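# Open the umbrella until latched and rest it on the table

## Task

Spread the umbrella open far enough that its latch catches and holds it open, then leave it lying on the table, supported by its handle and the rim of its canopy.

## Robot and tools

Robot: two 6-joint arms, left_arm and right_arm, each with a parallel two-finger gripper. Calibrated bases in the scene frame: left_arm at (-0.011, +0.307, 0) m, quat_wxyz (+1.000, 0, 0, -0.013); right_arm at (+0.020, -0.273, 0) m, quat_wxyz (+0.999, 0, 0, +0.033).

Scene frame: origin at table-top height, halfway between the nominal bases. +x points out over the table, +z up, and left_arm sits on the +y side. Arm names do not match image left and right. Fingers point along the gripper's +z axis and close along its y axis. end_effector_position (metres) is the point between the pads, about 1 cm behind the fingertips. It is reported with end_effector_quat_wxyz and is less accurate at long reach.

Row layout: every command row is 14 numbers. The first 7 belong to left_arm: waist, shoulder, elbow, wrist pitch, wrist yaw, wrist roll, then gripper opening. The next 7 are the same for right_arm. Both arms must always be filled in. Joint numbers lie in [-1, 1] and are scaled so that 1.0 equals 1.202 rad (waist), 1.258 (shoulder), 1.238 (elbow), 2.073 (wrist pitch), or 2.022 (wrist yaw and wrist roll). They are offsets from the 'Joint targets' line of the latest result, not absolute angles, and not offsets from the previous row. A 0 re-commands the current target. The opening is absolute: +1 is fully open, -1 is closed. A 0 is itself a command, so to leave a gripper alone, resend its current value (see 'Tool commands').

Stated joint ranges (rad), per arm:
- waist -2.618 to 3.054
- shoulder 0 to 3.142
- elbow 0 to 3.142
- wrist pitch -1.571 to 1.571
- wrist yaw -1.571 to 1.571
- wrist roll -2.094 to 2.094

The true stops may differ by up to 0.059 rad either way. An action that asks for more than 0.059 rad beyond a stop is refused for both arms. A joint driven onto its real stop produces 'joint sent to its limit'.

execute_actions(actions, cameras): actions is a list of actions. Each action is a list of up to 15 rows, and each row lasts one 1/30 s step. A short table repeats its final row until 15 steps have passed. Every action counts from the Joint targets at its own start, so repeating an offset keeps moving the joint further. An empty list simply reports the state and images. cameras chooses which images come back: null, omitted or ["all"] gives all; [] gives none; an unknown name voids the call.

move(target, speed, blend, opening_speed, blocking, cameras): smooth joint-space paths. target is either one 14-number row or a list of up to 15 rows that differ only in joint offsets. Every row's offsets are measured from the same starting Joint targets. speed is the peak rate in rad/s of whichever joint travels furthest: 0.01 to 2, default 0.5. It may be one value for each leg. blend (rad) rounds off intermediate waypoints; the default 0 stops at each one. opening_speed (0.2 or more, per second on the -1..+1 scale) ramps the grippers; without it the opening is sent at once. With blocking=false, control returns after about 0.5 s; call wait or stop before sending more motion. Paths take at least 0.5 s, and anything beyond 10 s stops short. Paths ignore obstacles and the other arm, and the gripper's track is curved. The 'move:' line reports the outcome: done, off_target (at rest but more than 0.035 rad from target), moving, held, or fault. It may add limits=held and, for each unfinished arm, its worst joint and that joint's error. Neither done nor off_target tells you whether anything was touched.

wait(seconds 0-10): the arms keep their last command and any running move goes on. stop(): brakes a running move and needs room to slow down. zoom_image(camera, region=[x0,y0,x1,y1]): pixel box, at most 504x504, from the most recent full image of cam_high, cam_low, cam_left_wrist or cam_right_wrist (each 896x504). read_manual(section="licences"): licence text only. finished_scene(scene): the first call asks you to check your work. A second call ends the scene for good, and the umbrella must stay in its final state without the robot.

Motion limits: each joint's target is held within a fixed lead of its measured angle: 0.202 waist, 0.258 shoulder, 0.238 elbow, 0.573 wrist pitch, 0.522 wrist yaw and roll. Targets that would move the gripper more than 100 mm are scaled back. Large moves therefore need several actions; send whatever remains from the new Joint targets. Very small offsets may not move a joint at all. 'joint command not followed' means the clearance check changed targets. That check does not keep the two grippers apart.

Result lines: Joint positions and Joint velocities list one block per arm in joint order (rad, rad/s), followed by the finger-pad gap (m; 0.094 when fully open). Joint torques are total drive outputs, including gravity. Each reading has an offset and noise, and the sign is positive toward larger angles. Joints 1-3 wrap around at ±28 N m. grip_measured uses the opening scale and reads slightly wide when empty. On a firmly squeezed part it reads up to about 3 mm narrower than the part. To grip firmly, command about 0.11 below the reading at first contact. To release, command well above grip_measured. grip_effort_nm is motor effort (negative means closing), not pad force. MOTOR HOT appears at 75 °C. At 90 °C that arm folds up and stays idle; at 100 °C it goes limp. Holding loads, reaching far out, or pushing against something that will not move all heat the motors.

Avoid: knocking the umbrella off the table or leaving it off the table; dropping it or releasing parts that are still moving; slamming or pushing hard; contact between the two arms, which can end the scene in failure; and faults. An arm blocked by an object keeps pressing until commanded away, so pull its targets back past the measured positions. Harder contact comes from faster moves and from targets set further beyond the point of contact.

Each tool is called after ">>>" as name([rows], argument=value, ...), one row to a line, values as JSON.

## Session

>>> execute_actions(actions=[])

Scene clock: 0.00 s.
left_arm: end_effector_position=(+0.5959, +0.4043, +0.2207) grip_measured=+1.000 grip_effort_nm=n/a end_effector_quat_wxyz=(+0.654, +0.378, +0.634, -0.163) | right_arm: end_effector_position=(+0.1480, -0.4587, +0.1654) grip_measured=+1.000 grip_effort_nm=n/a end_effector_quat_wxyz=(+0.072, +0.916, +0.386, -0.084)
Joint names: [waist, shoulder, elbow, wrist pitch, wrist yaw, wrist roll]
Joint positions: left_arm=[0.458 2.394 1.981 0.157 1.203 0.533 0.094] | right_arm=[-0.875 1.318 1.218 -1.393 0.208 1.528 0.094]
Joint velocities: left_arm=[0.007 0.002 0.002 0.007 -0.095 -0.007 0] | right_arm=[-0.002 -0.002 0.012 0.007 -0.037 0.037 0]
Joint torques (N m): no reading
Motor temperatures (°C): left_arm=[34 33 37 33 32 31 31] | right_arm=[34 34 34 33 33 34 34]
Heat: left arm: 37 °C; right arm: 34 °C.
Joint targets: left_arm=[0.458 2.391 1.986 0.144 1.208 0.531] | right_arm=[-0.875 1.313 1.224 -1.399 0.218 1.527]
Tool commands: left_gripper/opening=+1.0 right_gripper/opening=+1.0

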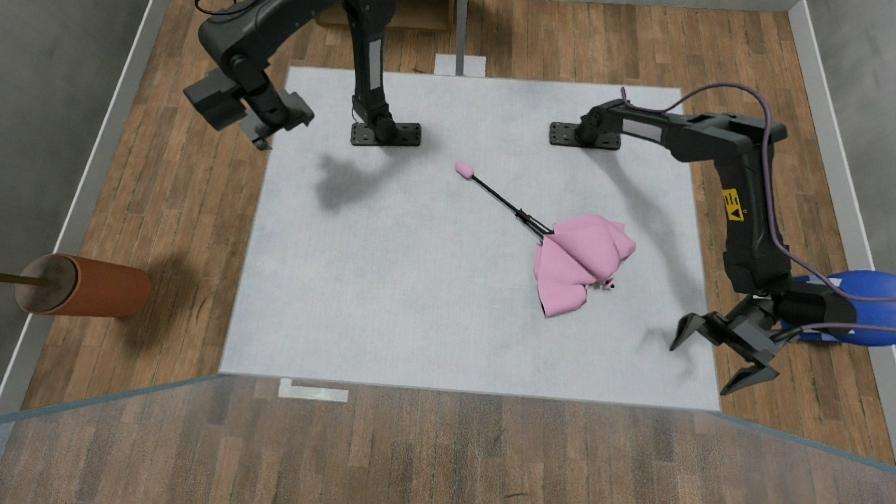

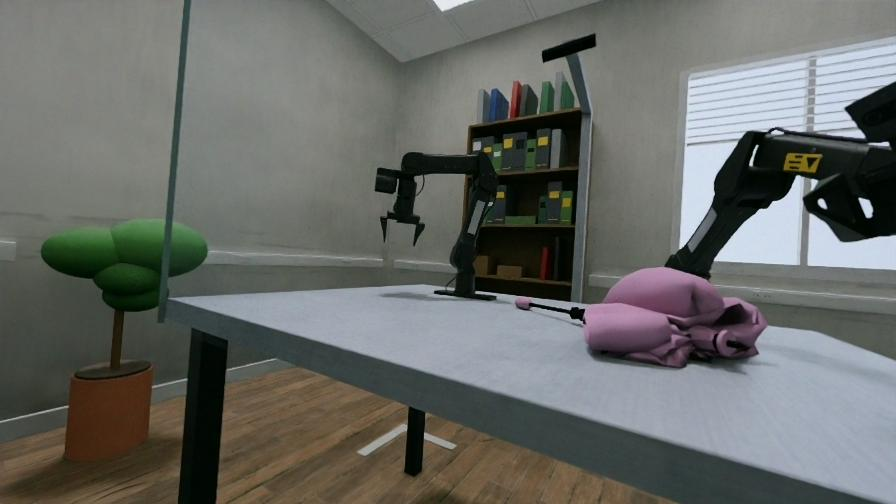

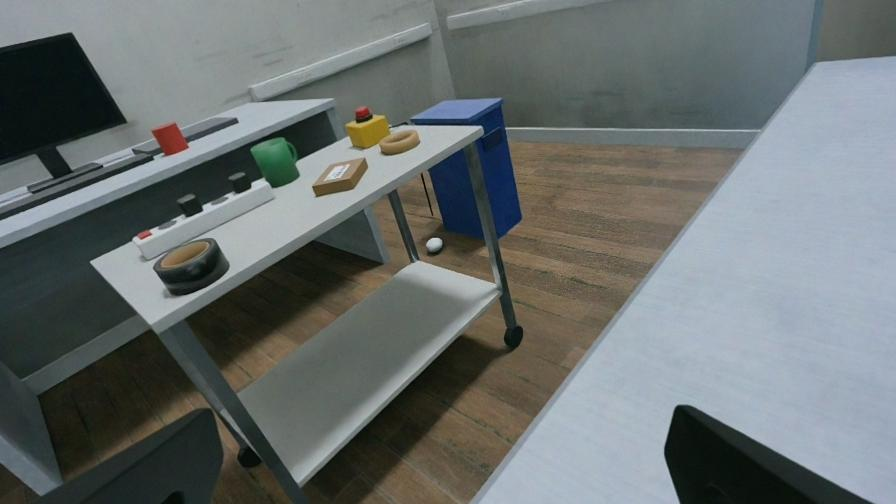

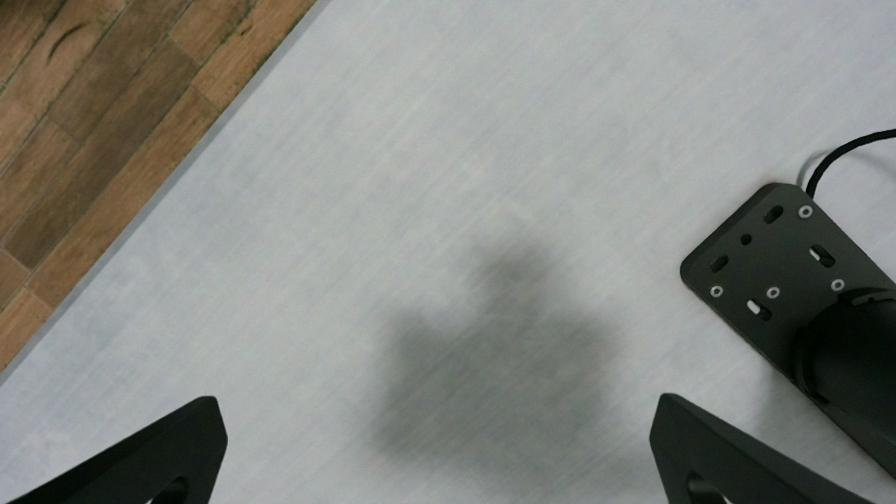

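>>> zoom_image(camera="cam_high", region=[430, 140, 680, 340])

>>> zoom_image(camera="cam_low", region=[490, 240, 800, 390])

Scaled by 2.016 from the camera's 896x504 image, which has a finer 1280x720 frame.

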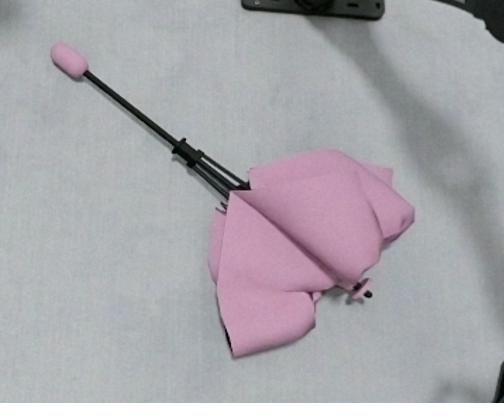

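Scaled by 1.626 from the camera's 896x504 image, which has a finer 1280x720 frame.

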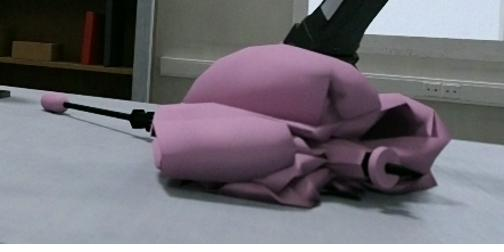

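>>> move(target=[-0.1682,-0.32,-0.1807,-0.6367,-0.4981,-0.6121,-0.3,0.4368,-0.6065,-0.6252,0.5784,-0.5678,-0.8541,-0.3], speed=0.9)

Scene clock: 14.57 s.
left_arm: end_effector_position=(+0.4130, +0.3713, +0.1172) grip_measured=-0.299 grip_effort_nm=-0.081 end_effector_quat_wxyz=(+0.059, -0.439, +0.888, -0.121) | right_arm: end_effector_position=(+0.2686, -0.1987, +0.2430) grip_measured=-0.298 grip_effort_nm=-0.144 end_effector_quat_wxyz=(+0.600, -0.224, +0.736, +0.220)
Joint names: [waist, shoulder, elbow, wrist pitch, wrist yaw, wrist roll]
Joint positions: left_arm=[0.261 2.016 1.781 -1.164 0.209 -0.701 0.033] | right_arm=[-0.355 0.561 0.471 -0.215 -0.913 -0.188 0.033]
Joint velocities: left_arm=[-0.007 0.007 0.017 0.022 -0.022 -0.081 -0.001] | right_arm=[-0.002 0.007 0.012 -0.022 0.007 0.022 -0.001]
Joint torques (N m): left_arm=[-0.46 -11.25 5.16 0.72 0.02 0.01] | right_arm=[0.53 -0.24 5.76 1.78 -0.34 -0.1]
Motor temperatures (°C): left_arm=[34 38 38 35 32 31 31] | right_arm=[34 34 35 34 33 34 34]
Heat: left arm: 38 °C; right arm: 35 °C.
Joint targets: left_arm=[0.255 1.989 1.762 -1.176 0.201 -0.706] | right_arm=[-0.350 0.550 0.450 -0.200 -0.930 -0.199]
move: done

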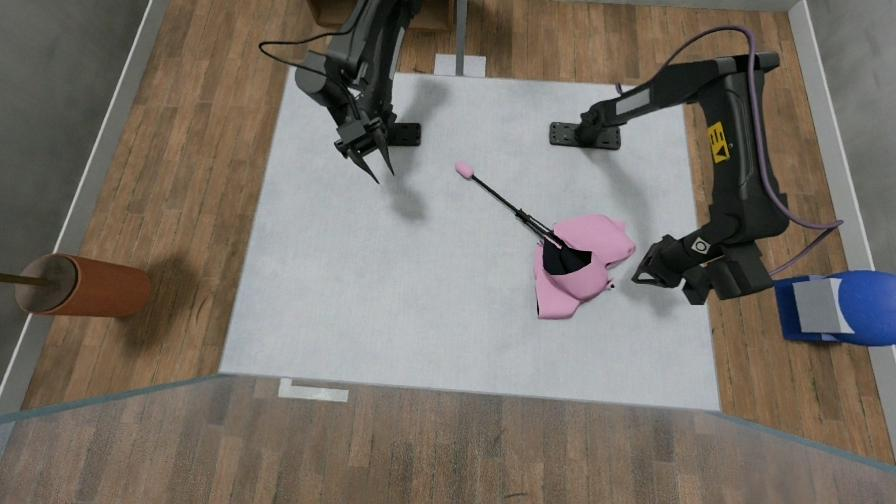

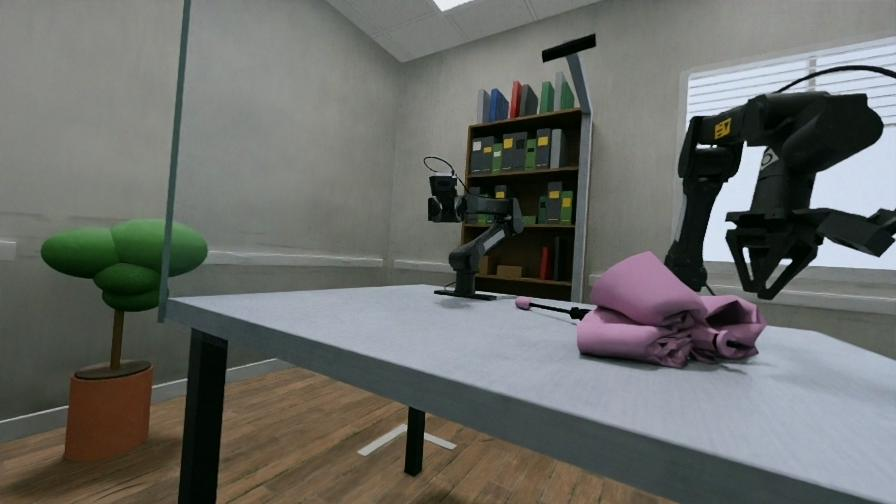

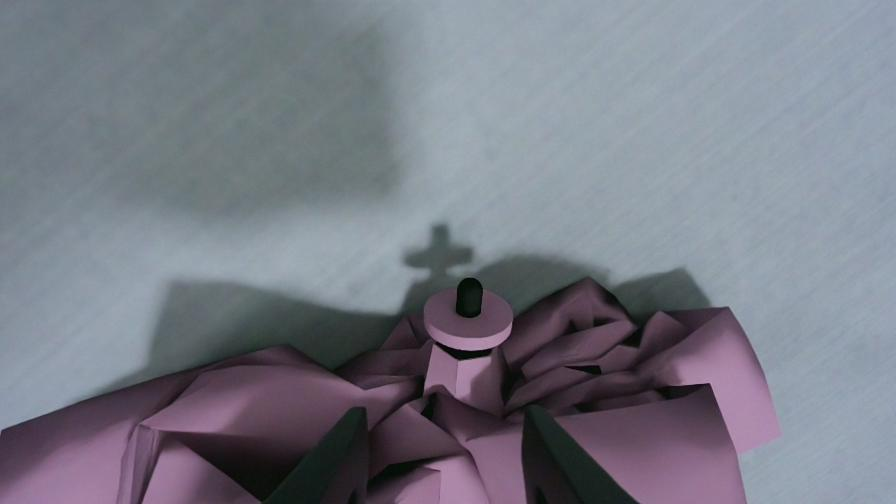

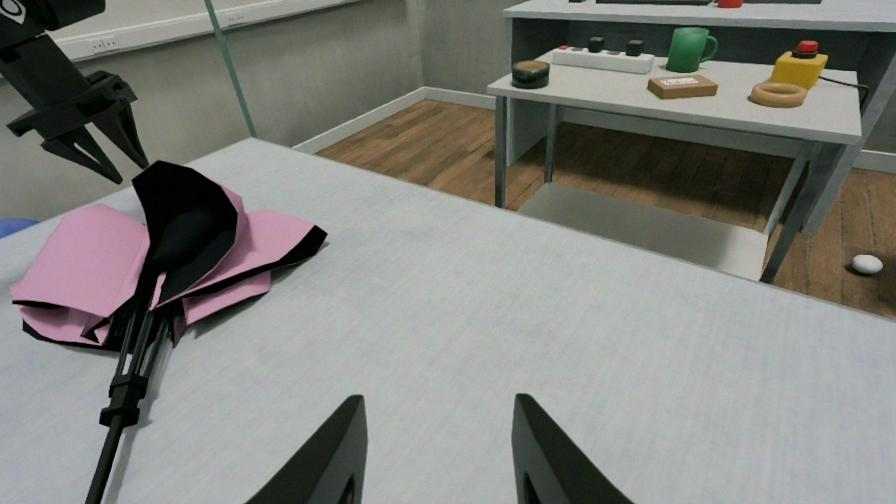

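>>> move(target=[-0.0296,0.0446,-0.068,0.0713,-0.0031,-0.0181,-0.3,0,0,0,0,0,0,-0.3], speed=0.4, cameras=["cam_high","cam_left_wrist"])

Scene clock: 52.77 s.
left_arm: end_effector_position=(+0.4237, +0.3584, +0.0939) grip_measured=-0.299 grip_effort_nm=-0.081 end_effector_quat_wxyz=(+0.071, -0.438, +0.888, -0.124) | right_arm: end_effector_position=(+0.2686, -0.1986, +0.2432) grip_measured=-0.298 grip_effort_nm=-0.144 end_effector_quat_wxyz=(+0.600, -0.225, +0.735, +0.220)
Joint names: [waist, shoulder, elbow, wrist pitch, wrist yaw, wrist roll]
Joint positions: left_arm=[0.224 2.024 1.695 -1.037 0.203 -0.738 0.033] | right_arm=[-0.355 0.561 0.471 -0.213 -0.913 -0.188 0.033]
Joint velocities: left_arm=[0.002 -0.007 0.002 0.051 -0.007 -0.037 -0.001] | right_arm=[-0.002 0.017 -0.012 -0.051 0.022 0.007 0.001]
Joint torques (N m): left_arm=[-0.32 -7.76 5.41 0.97 0.03 0] | right_arm=[0.5 -0.24 5.71 1.78 -0.33 -0.1]
Motor temperatures (°C): left_arm=[34 38 38 34 32 31 31] | right_arm=[34 34 35 37 33 34 34]
Heat: left arm: 38 °C; right arm: 37 °C.
Joint targets: left_arm=[0.220 2.044 1.678 -1.028 0.194 -0.743] | right_arm=[-0.350 0.550 0.450 -0.200 -0.930 -0.199]
move: done
Images, in order (width x height): cam_high 896x504, cam_left_wrist 896x504.

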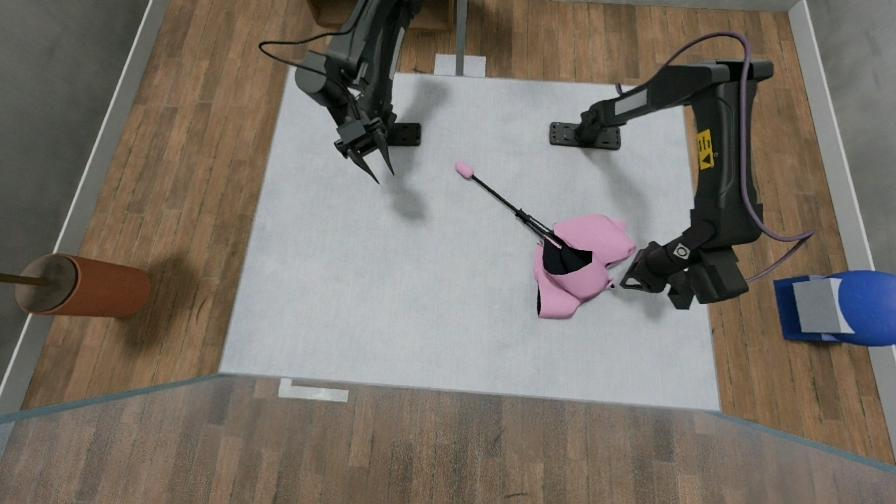

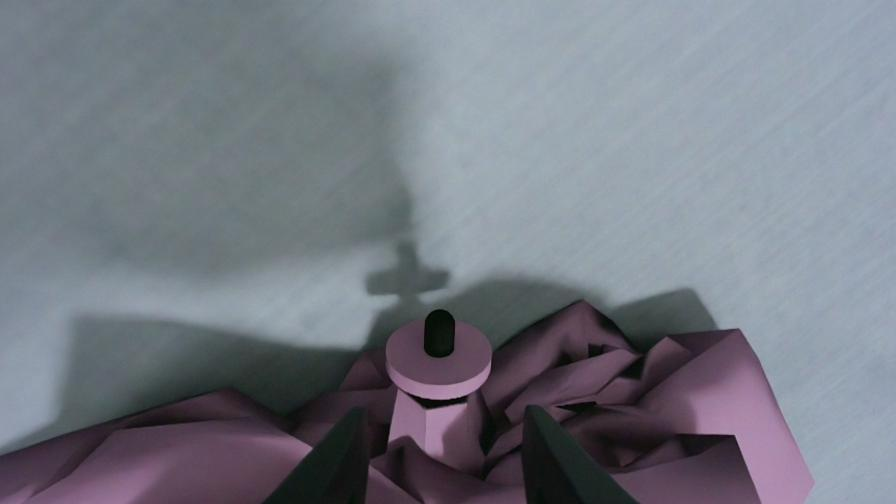

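>>> zoom_image(camera="cam_high", region=[560, 230, 680, 330])

Scaled by 4.200 from the camera's 896x504 image, which has a finer 1280x720 frame.

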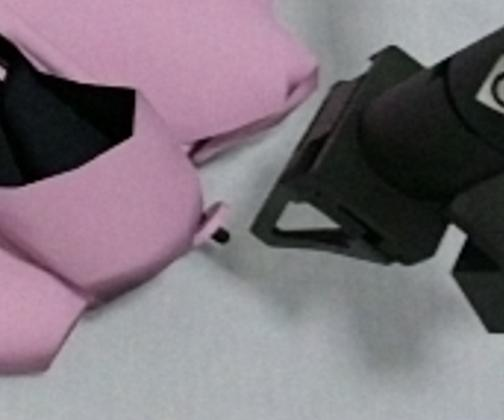

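>>> move(target=[-0.0258,0.0596,-0.0598,0.0608,-0.0064,-0.0168,-0.1,0,0,0,0,0,0,-0.3], speed=0.2, cameras=["cam_high","cam_left_wrist"])

Scene clock: 72.37 s.
left_arm: end_effector_position=(+0.4304, +0.3486, +0.0460) grip_measured=-0.101 grip_effort_nm=0.071 end_effector_quat_wxyz=(+0.058, -0.442, +0.888, -0.117) | right_arm: end_effector_position=(+0.2686, -0.1986, +0.2432) grip_measured=-0.298 grip_effort_nm=-0.144 end_effector_quat_wxyz=(+0.600, -0.225, +0.735, +0.220)
Joint names: [waist, shoulder, elbow, wrist pitch, wrist yaw, wrist roll]
Joint positions: left_arm=[0.195 2.098 1.62 -0.91 0.19 -0.772 0.042] | right_arm=[-0.355 0.561 0.471 -0.213 -0.913 -0.188 0.033]
Joint velocities: left_arm=[-0.007 -0.007 -0.012 0.051 -0.007 -0.022 0.001] | right_arm=[-0.007 -0.022 -0.007 -0.022 -0.007 0.007 0]
Joint torques (N m): left_arm=[-0.46 -8.12 5.29 0.95 0.01 0] | right_arm=[0.54 -0.25 5.72 1.78 -0.34 -0.11]
Motor temperatures (°C): left_arm=[34 36 38 34 32 31 31] | right_arm=[34 34 35 38 33 34 34]
Heat: left arm: 38 °C; right arm: 38 °C.
Joint targets: left_arm=[0.189 2.120 1.604 -0.902 0.182 -0.777] | right_arm=[-0.350 0.550 0.450 -0.200 -0.930 -0.199]
move: done
Images, in order (width x height): cam_high 896x504, cam_left_wrist 896x504.

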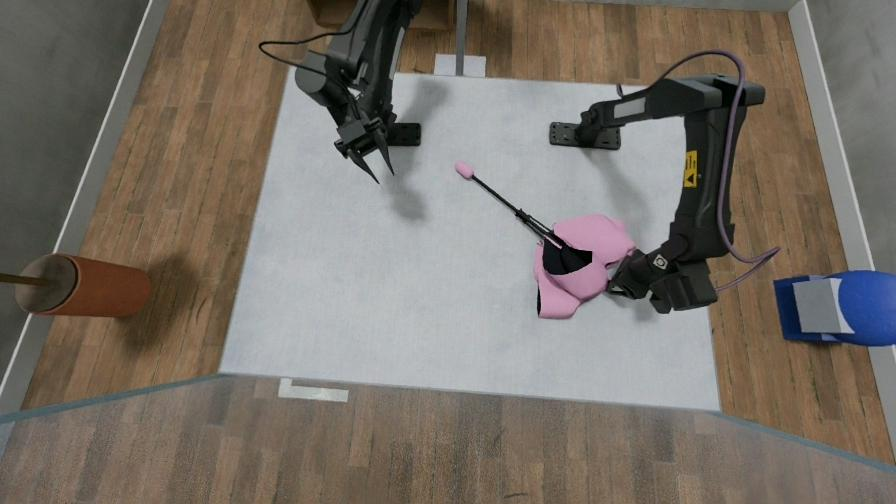

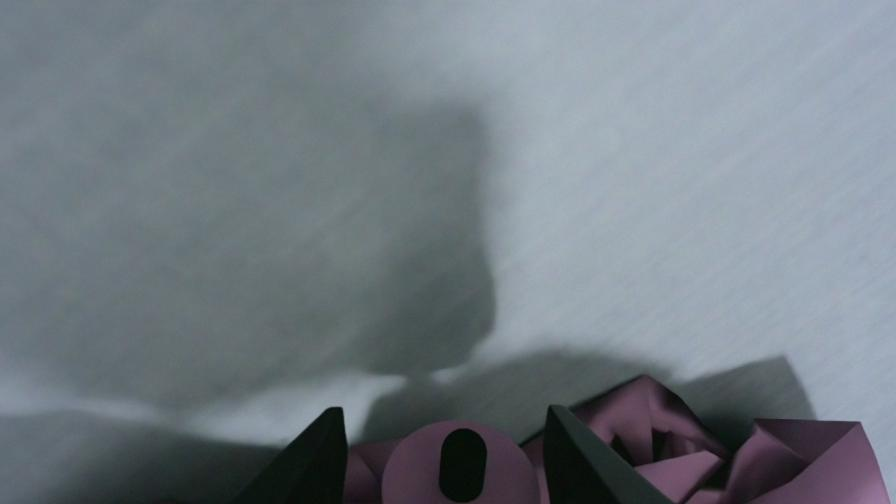

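>>> move(target=[0,0,0,0,0,0,-0.95,0,0,0,0,0,0,-0.3], opening_speed=0.7, cameras=["cam_high","cam_left_wrist"])

Scene clock: 77.70 s.
left_arm: end_effector_position=(+0.4314, +0.3489, +0.0461) grip_measured=-0.397 grip_effort_nm=-1.043 end_effector_quat_wxyz=(+0.060, -0.442, +0.887, -0.118) | right_arm: end_effector_position=(+0.2686, -0.1986, +0.2432) grip_measured=-0.298 grip_effort_nm=-0.134 end_effector_quat_wxyz=(+0.600, -0.225, +0.735, +0.220)
Joint names: [waist, shoulder, elbow, wrist pitch, wrist yaw, wrist roll]
Joint positions: left_arm=[0.195 2.098 1.62 -0.906 0.19 -0.774 0.028] | right_arm=[-0.355 0.561 0.471 -0.213 -0.913 -0.188 0.033]
Joint velocities: left_arm=[-0.007 -0.002 0.002 0.007 -0.007 0.051 0] | right_arm=[-0.012 -0.017 -0.002 -0.007 -0.051 0.051 0.001]
Joint torques (N m): left_arm=[-0.47 -8.12 5.29 0.92 0.01 0.01] | right_arm=[0.5 -0.28 5.75 1.77 -0.32 -0.08]
Motor temperatures (°C): left_arm=[34 37 38 34 32 31 31] | right_arm=[34 34 35 38 33 34 34]
Heat: left arm: 38 °C; right arm: 38 °C.
Joint targets: left_arm=[0.189 2.120 1.604 -0.902 0.182 -0.777] | right_arm=[-0.350 0.550 0.450 -0.200 -0.930 -0.199]
move: done
Images, in order (width x height): cam_high 896x504, cam_left_wrist 896x504.

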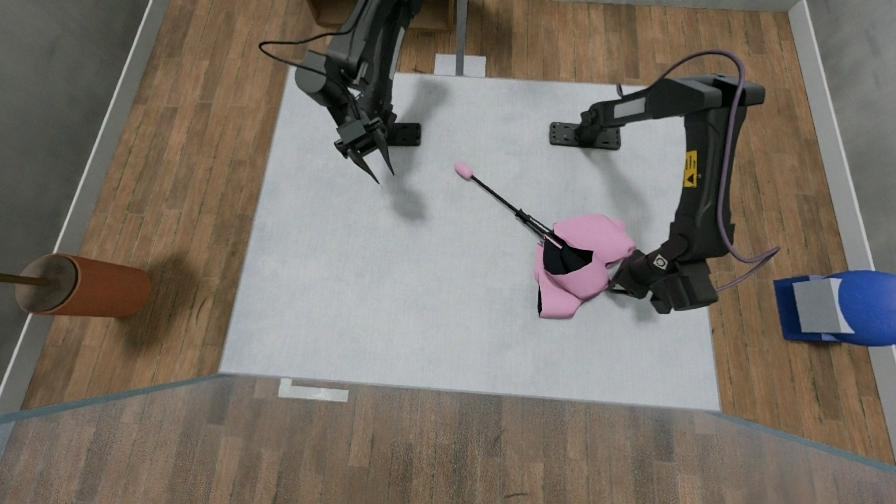

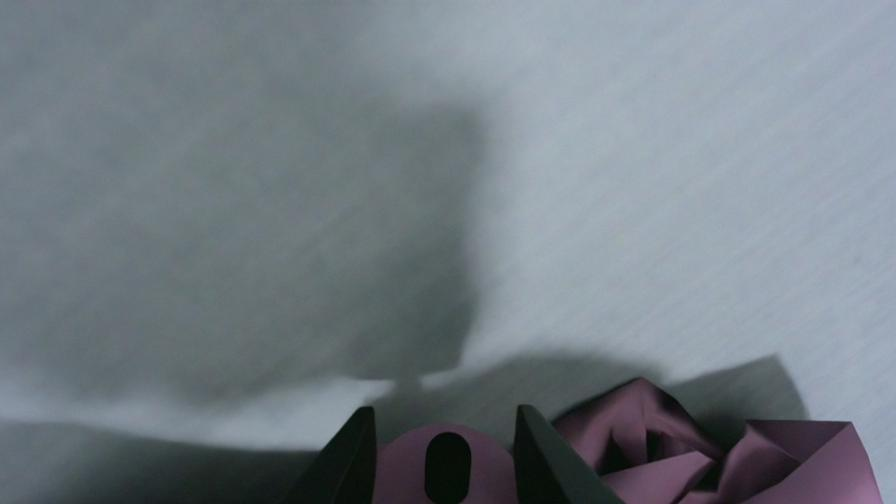

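>>> move(target=[0,0,0,0,0,0,-0.1,0,0,0,0,0,0,-0.3], opening_speed=0.6, cameras=[])

>>> move(target=[0.094,0.1574,0.2633,-0.1447,0.1256,0.0895,-0.1,0,0,0,0,0,0,-0.3], speed=0.3, cameras=["cam_high","cam_left_wrist"])

Scene clock: 119.27 s.
left_arm: end_effector_position=(+0.4314, +0.3490, +0.0461) grip_measured=-0.101 grip_effort_nm=0.071 end_effector_quat_wxyz=(+0.060, -0.442, +0.887, -0.118) | right_arm: end_effector_position=(+0.2686, -0.1986, +0.2433) grip_measured=-0.298 grip_effort_nm=-0.144 end_effector_quat_wxyz=(+0.601, -0.225, +0.735, +0.219)
Joint names: [waist, shoulder, elbow, wrist pitch, wrist yaw, wrist roll]
Joint positions: left_arm=[0.195 2.098 1.62 -0.906 0.19 -0.774 0.042] | right_arm=[-0.355 0.561 0.471 -0.213 -0.913 -0.189 0.033]
Joint velocities: left_arm=[-0.007 -0.012 -0.002 0.11 0.037 0.066 0] | right_arm=[0.022 -0.007 -0.007 0.095 -0.022 -0.007 0.001]
Joint torques (N m): left_arm=[-0.47 -8.12 5.33 0.91 0.02 0.02] | right_arm=[0.54 -0.29 5.75 1.76 -0.34 -0.09]
Motor temperatures (°C): left_arm=[34 38 38 34 32 31 32] | right_arm=[34 34 35 39 33 34 34]
Heat: left arm: 38 °C; right arm: 39 °C.
Joint targets: left_arm=[0.189 2.120 1.604 -0.902 0.181 -0.777] | right_arm=[-0.350 0.550 0.450 -0.200 -0.930 -0.200]
move: done
No camera images: "cameras" was empty.

Scene clock: 121.03 s.
left_arm: end_effector_position=(+0.4335, +0.3551, +0.0476) grip_measured=-0.101 grip_effort_nm=0.071 end_effector_quat_wxyz=(-0.039, -0.416, +0.885, -0.208) | right_arm: end_effector_position=(+0.2686, -0.1986, +0.2433) grip_measured=-0.298 grip_effort_nm=-0.149 end_effector_quat_wxyz=(+0.601, -0.225, +0.735, +0.219)
Joint names: [waist, shoulder, elbow, wrist pitch, wrist yaw, wrist roll]
Joint positions: left_arm=[0.298 2.29 1.902 -1.192 0.426 -0.605 0.042] | right_arm=[-0.355 0.561 0.471 -0.213 -0.913 -0.189 0.033]
Joint velocities: left_arm=[-0.007 -0.007 0.012 0.007 -0.037 0.037 0] | right_arm=[0.007 0.012 0.017 0.037 0.037 0.007 -0.001]
Joint torques (N m): left_arm=[0.38 -8.73 8.55 0.34 0.32 0.13] | right_arm=[0.51 -0.23 5.75 1.78 -0.32 -0.09]
Motor temperatures (°C): left_arm=[34 38 38 34 32 31 32] | right_arm=[34 34 35 39 33 34 34]
Heat: left arm: 38 °C; right arm: 39 °C.
Joint targets: left_arm=[0.302 2.318 1.930 -1.202 0.435 -0.596] | right_arm=[-0.350 0.550 0.450 -0.200 -0.930 -0.200]
move: done
Images, in order (width x height): cam_high 896x504, cam_left_wrist 896x504.

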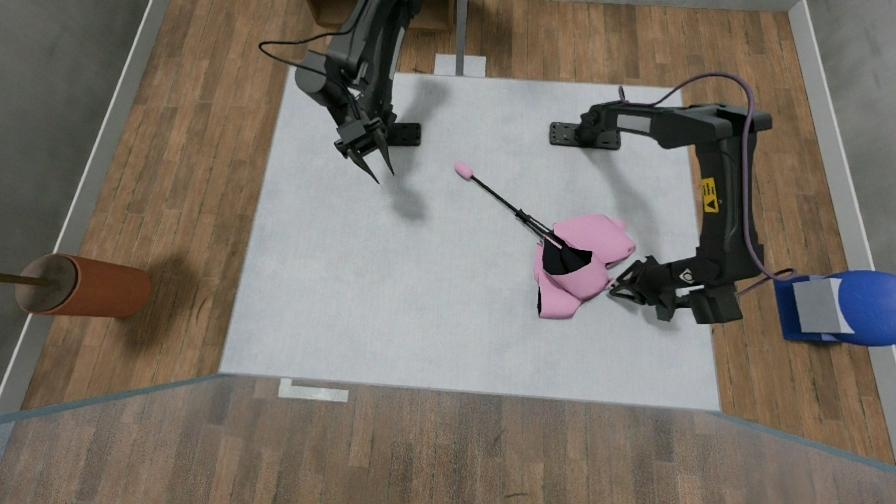

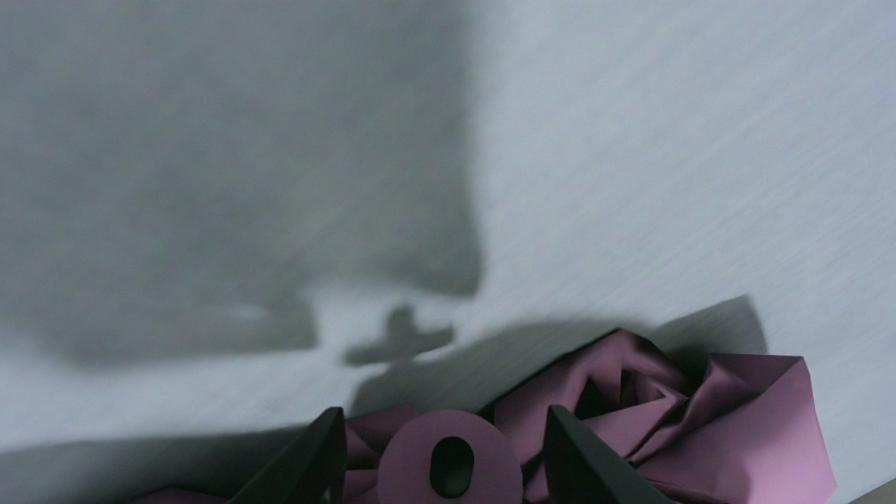

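>>> execute_actions(actions=[], cameras=["cam_left_wrist", "cam_high"])

Scene clock: 133.53 s.
left_arm: end_effector_position=(+0.4332, +0.3549, +0.0477) grip_measured=-0.101 grip_effort_nm=0.066 end_effector_quat_wxyz=(-0.040, -0.416, +0.885, -0.208) | right_arm: end_effector_position=(+0.2686, -0.1986, +0.2433) grip_measured=-0.298 grip_effort_nm=-0.144 end_effector_quat_wxyz=(+0.601, -0.225, +0.735, +0.219)
Joint names: [waist, shoulder, elbow, wrist pitch, wrist yaw, wrist roll]
Joint positions: left_arm=[0.298 2.29 1.902 -1.193 0.427 -0.604 0.042] | right_arm=[-0.355 0.561 0.471 -0.213 -0.913 -0.189 0.033]
Joint velocities: left_arm=[-0.007 -0.007 -0.007 -0.051 -0.037 0.022 0] | right_arm=[-0.027 -0.012 0.007 0.007 -0.022 0.066 0]
Joint torques (N m): left_arm=[0.35 -8.7 8.53 0.36 0.32 0.12] | right_arm=[0.5 -0.27 5.75 1.78 -0.34 -0.09]
Motor temperatures (°C): left_arm=[34 37 39 34 32 31 31] | right_arm=[34 33 35 40 33 34 34]
Heat: left arm: 39 °C; right arm: 40 °C.
Joint targets: left_arm=[0.302 2.318 1.930 -1.202 0.435 -0.596] | right_arm=[-0.350 0.550 0.450 -0.200 -0.930 -0.200]
Tool commands: left_gripper/opening=-0.1 right_gripper/opening=-0.3
Images, in order (width x height): cam_high 896x504, cam_left_wrist 896x504.

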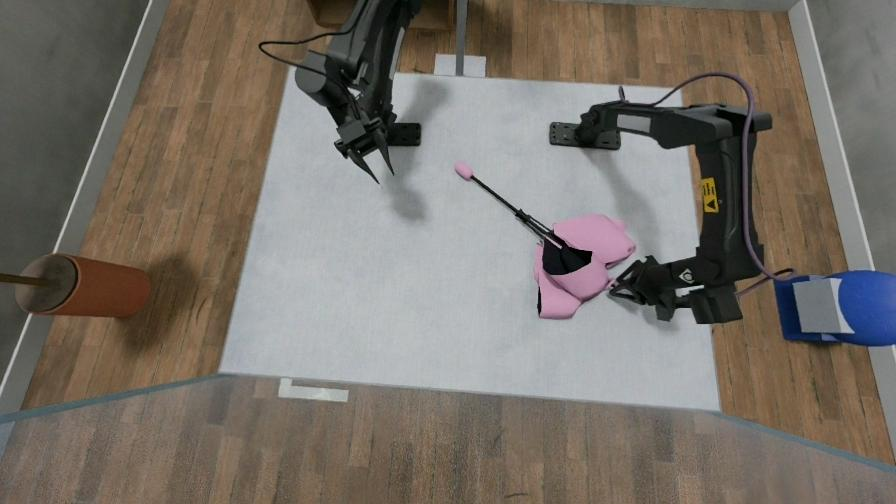

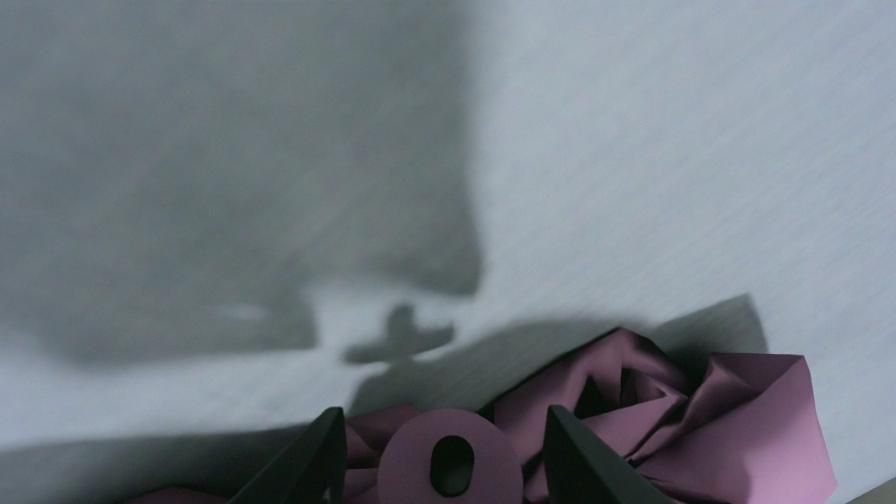

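>>> move(target=[0,0,0,0,0,0,-0.95,0,0,0,0,0,0,-0.3], opening_speed=0.7, cameras=["cam_left_wrist"])

Scene clock: 135.73 s.
left_arm: end_effector_position=(+0.4333, +0.3546, +0.0478) grip_measured=-0.878 grip_effort_nm=-1.023 end_effector_quat_wxyz=(-0.040, -0.415, +0.885, -0.209) | right_arm: end_effector_position=(+0.2686, -0.1986, +0.2433) grip_measured=-0.298 grip_effort_nm=-0.144 end_effector_quat_wxyz=(+0.601, -0.225, +0.735, +0.219)
Joint names: [waist, shoulder, elbow, wrist pitch, wrist yaw, wrist roll]
Joint positions: left_arm=[0.298 2.29 1.902 -1.193 0.428 -0.603 0.006] | right_arm=[-0.355 0.561 0.471 -0.213 -0.913 -0.189 0.033]
Joint velocities: left_arm=[-0.002 0.002 0.002 -0.125 -0.007 -0.007 0.001] | right_arm=[0.022 -0.017 0.002 0.022 -0.066 -0.037 -0.001]
Joint torques (N m): left_arm=[0.38 -8.73 8.51 0.37 0.31 0.11] | right_arm=[0.49 -0.29 5.74 1.76 -0.33 -0.11]
Motor temperatures (°C): left_arm=[34 37 39 34 32 31 31] | right_arm=[34 33 35 40 33 34 34]
Heat: left arm: 39 °C; right arm: 40 °C.
Joint targets: left_arm=[0.302 2.318 1.930 -1.202 0.435 -0.596] | right_arm=[-0.350 0.550 0.450 -0.200 -0.930 -0.200]
move: done
Images, in order (width x height): cam_left_wrist 896x504.

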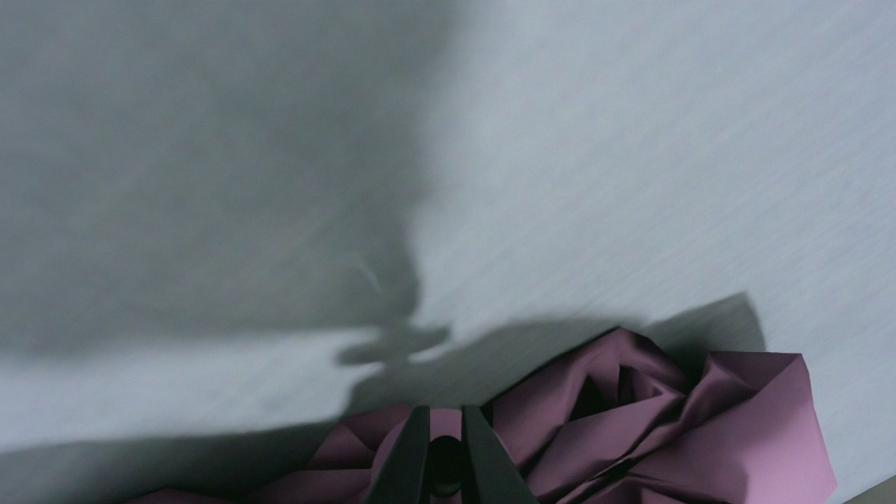

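>>> move([
  [-0.0185,-0.3174,-0.2030,0.0669,-0.0211,0.0022,-0.95,0.0848,0.0936,-0.0879,0.1455,-0.0422,0.0458,-0.3],
  [0.0211,-0.6976,-0.4847,0.2205,0.1421,0.0510,-0.95,0.1696,0.1871,-0.1759,0.2910,-0.0845,0.0917,-0.3],
], speed=0.4, blend=0.1)

Scene clock: 156.87 s.
left_arm: end_effector_position=(+0.3776, +0.3056, +0.2517) grip_measured=-0.879 grip_effort_nm=-1.038 end_effector_quat_wxyz=(+0.279, -0.239, +0.860, -0.354) | right_arm: end_effector_position=(+0.2595, -0.1342, +0.2107) grip_measured=-0.298 grip_effort_nm=-0.154 end_effector_quat_wxyz=(+0.581, -0.318, +0.657, +0.359)
Joint names: [waist, shoulder, elbow, wrist pitch, wrist yaw, wrist roll]
Joint positions: left_arm=[0.321 1.461 1.344 -0.771 0.7 -0.506 0.006] | right_arm=[-0.151 0.784 0.252 0.389 -1.086 -0.023 0.033]
Joint velocities: left_arm=[-0.002 -0.017 0.012 -0.007 -0.022 0.037 -0.001] | right_arm=[0.002 -0.012 -0.007 0.037 -0.022 0.007 0]
Joint torques (N m): left_arm=[0.62 -6.86 6.2 1.96 0.51 0.19] | right_arm=[0.55 -0.38 5.71 1.69 -0.25 0.1]
Motor temperatures (°C): left_arm=[34 38 40 34 32 31 32] | right_arm=[34 33 35 40 33 34 34]
Heat: left arm: 40 °C; right arm: 40 °C.
Joint targets: left_arm=[0.327 1.440 1.330 -0.745 0.723 -0.493] | right_arm=[-0.146 0.785 0.233 0.403 -1.101 -0.014]
move: done

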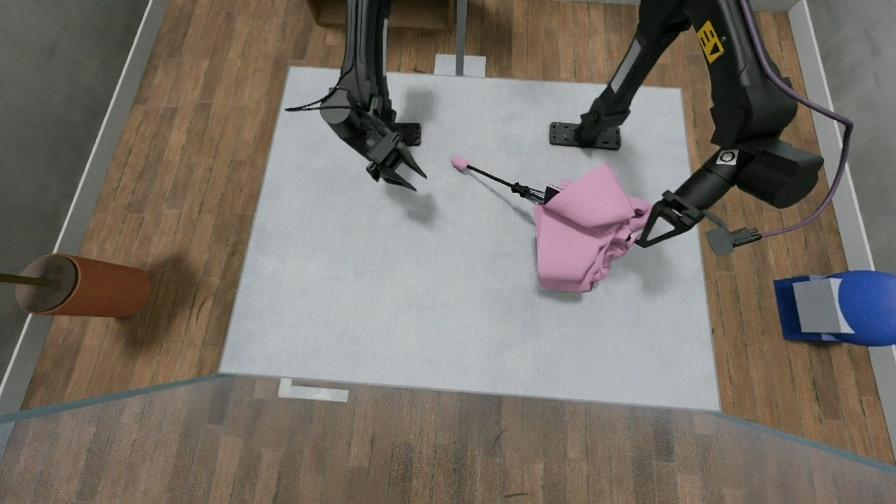

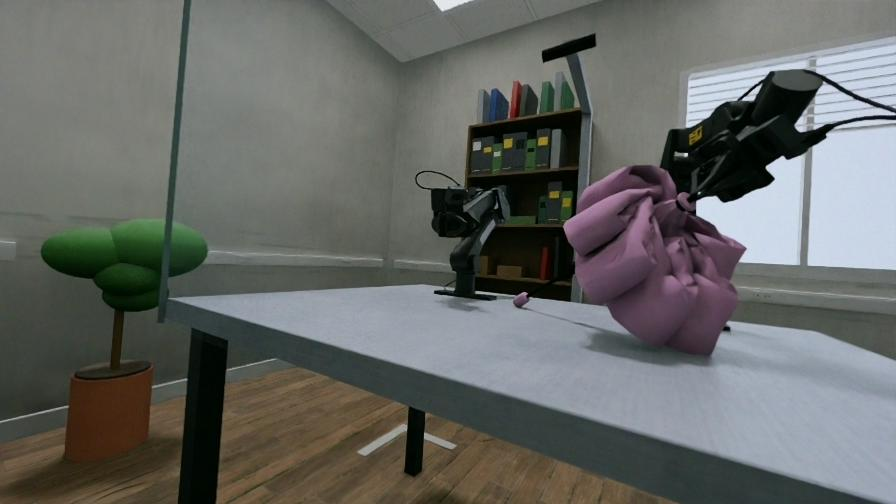

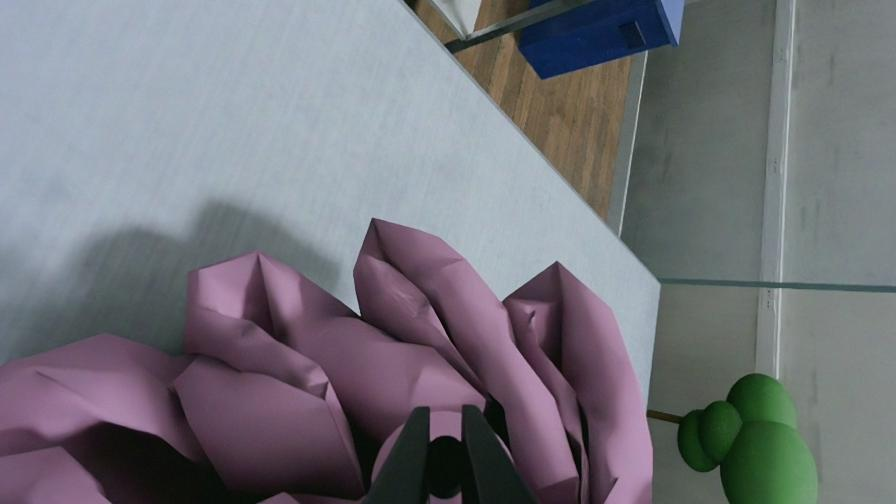

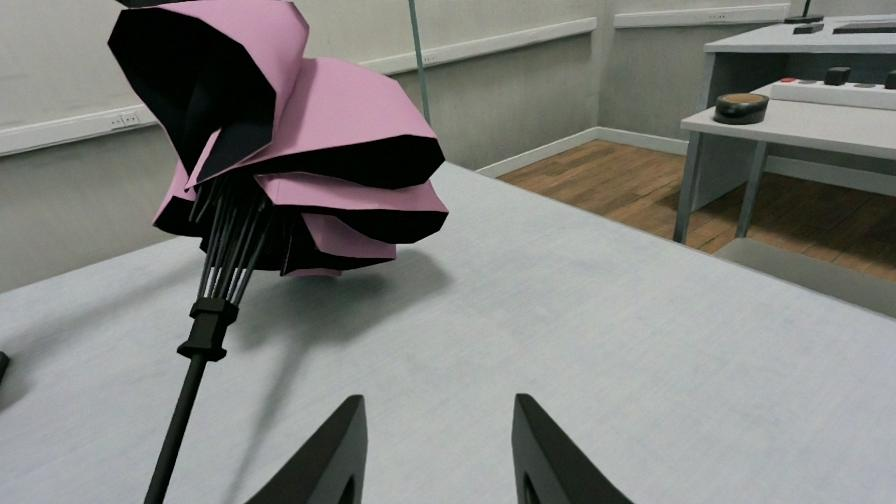

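>>> move([
  [-0.0168,-0.1963,-0.1393,0.1850,0.2205,0.0394,-0.95,0.0848,0.0937,-0.0882,0.1455,-0.0422,0.0457,-0.15],
  [-0.2055,-0.1560,-0.0628,0.3553,0.3598,0.0697,-0.95,0.1695,0.1874,-0.1764,0.2910,-0.0843,0.0913,-0.15],
], speed=0.35, blend=0.1)

Scene clock: 163.17 s.
left_arm: end_effector_position=(+0.2713, +0.1476, +0.4202) grip_measured=-0.880 grip_effort_nm=-1.043 end_effector_quat_wxyz=(+0.436, +0.326, +0.630, -0.554) | right_arm: end_effector_position=(+0.1904, -0.0810, +0.1728) grip_measured=-0.152 grip_effort_nm=0.076 end_effector_quat_wxyz=(+0.510, -0.405, +0.579, +0.491)
Joint names: [waist, shoulder, elbow, wrist pitch, wrist yaw, wrist roll]
Joint positions: left_arm=[0.086 1.236 1.222 -0.031 1.442 -0.381 0.006] | right_arm=[0.052 1.017 0.031 0.992 -1.258 0.161 0.04]
Joint velocities: left_arm=[0.007 0.002 0.002 0.007 -0.051 0.007 0] | right_arm=[-0.002 -0.002 -0.002 0.037 -0.051 -0.051 0]
Joint torques (N m): left_arm=[-0.5 -2.85 9.72 1.94 0.13 0.36] | right_arm=[0.55 -0.54 4.56 1.57 -0.16 0.11]
Motor temperatures (°C): left_arm=[34 37 40 35 32 31 32] | right_arm=[34 33 35 41 33 34 34]
Heat: left arm: 40 °C; right arm: 41 °C.
Joint targets: left_arm=[0.080 1.244 1.252 -0.008 1.450 -0.352] | right_arm=[0.058 1.021 0.014 1.007 -1.271 0.170]
move: done

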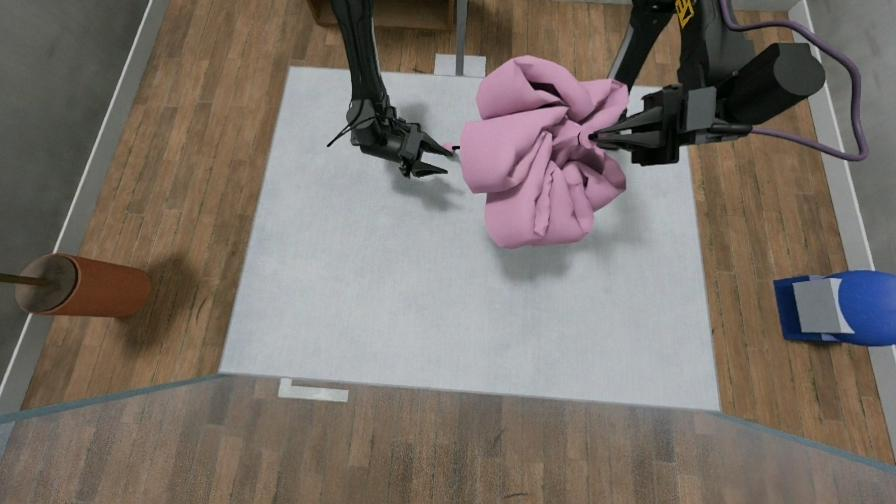

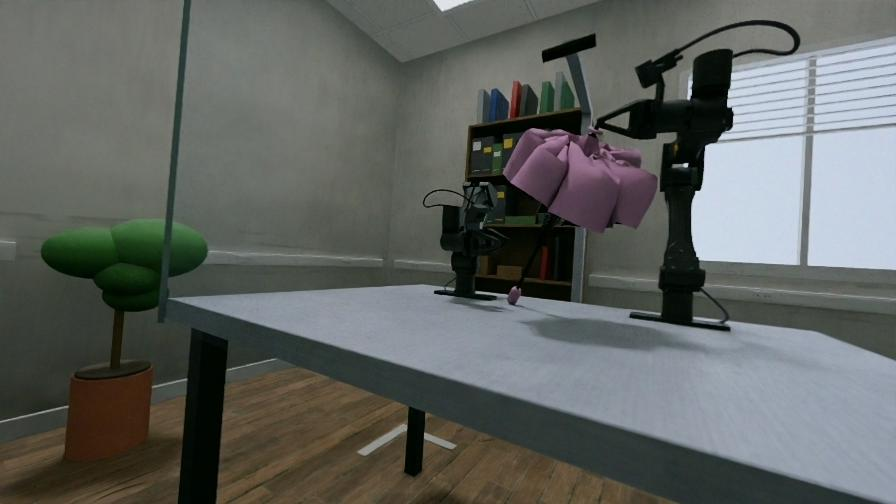

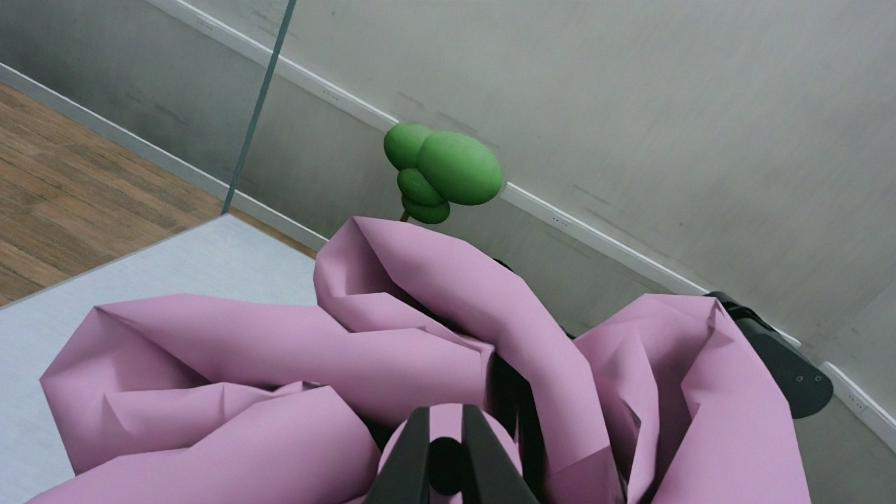

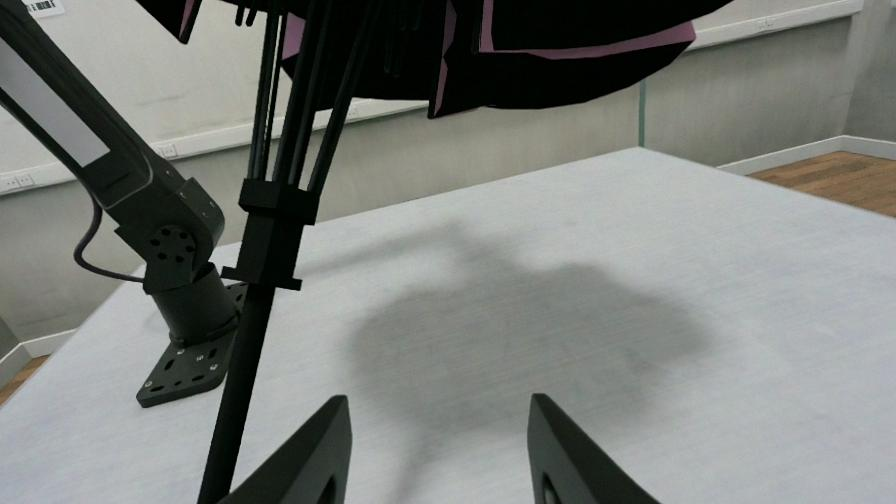

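>>> zoom_image(camera="cam_low", region=[420, 180, 680, 340])

>>> zoom_image(camera="cam_high", region=[330, 70, 530, 190])

Scaled by 1.938 from the camera's 896x504 image, which has a finer 1280x720 frame.

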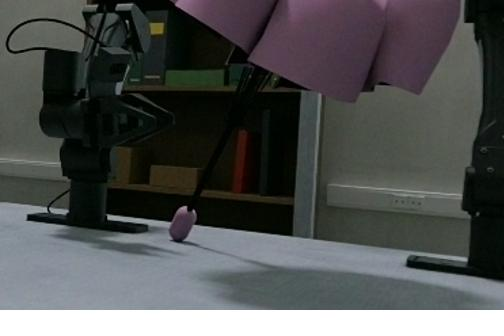

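Scaled by 2.520 from the camera's 896x504 image, which has a finer 1280x720 frame.

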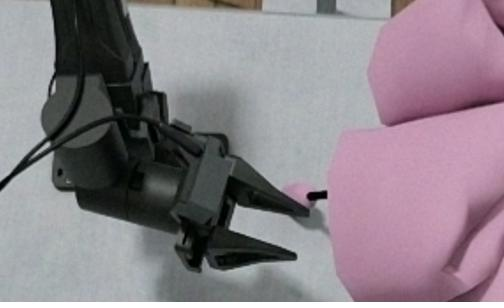

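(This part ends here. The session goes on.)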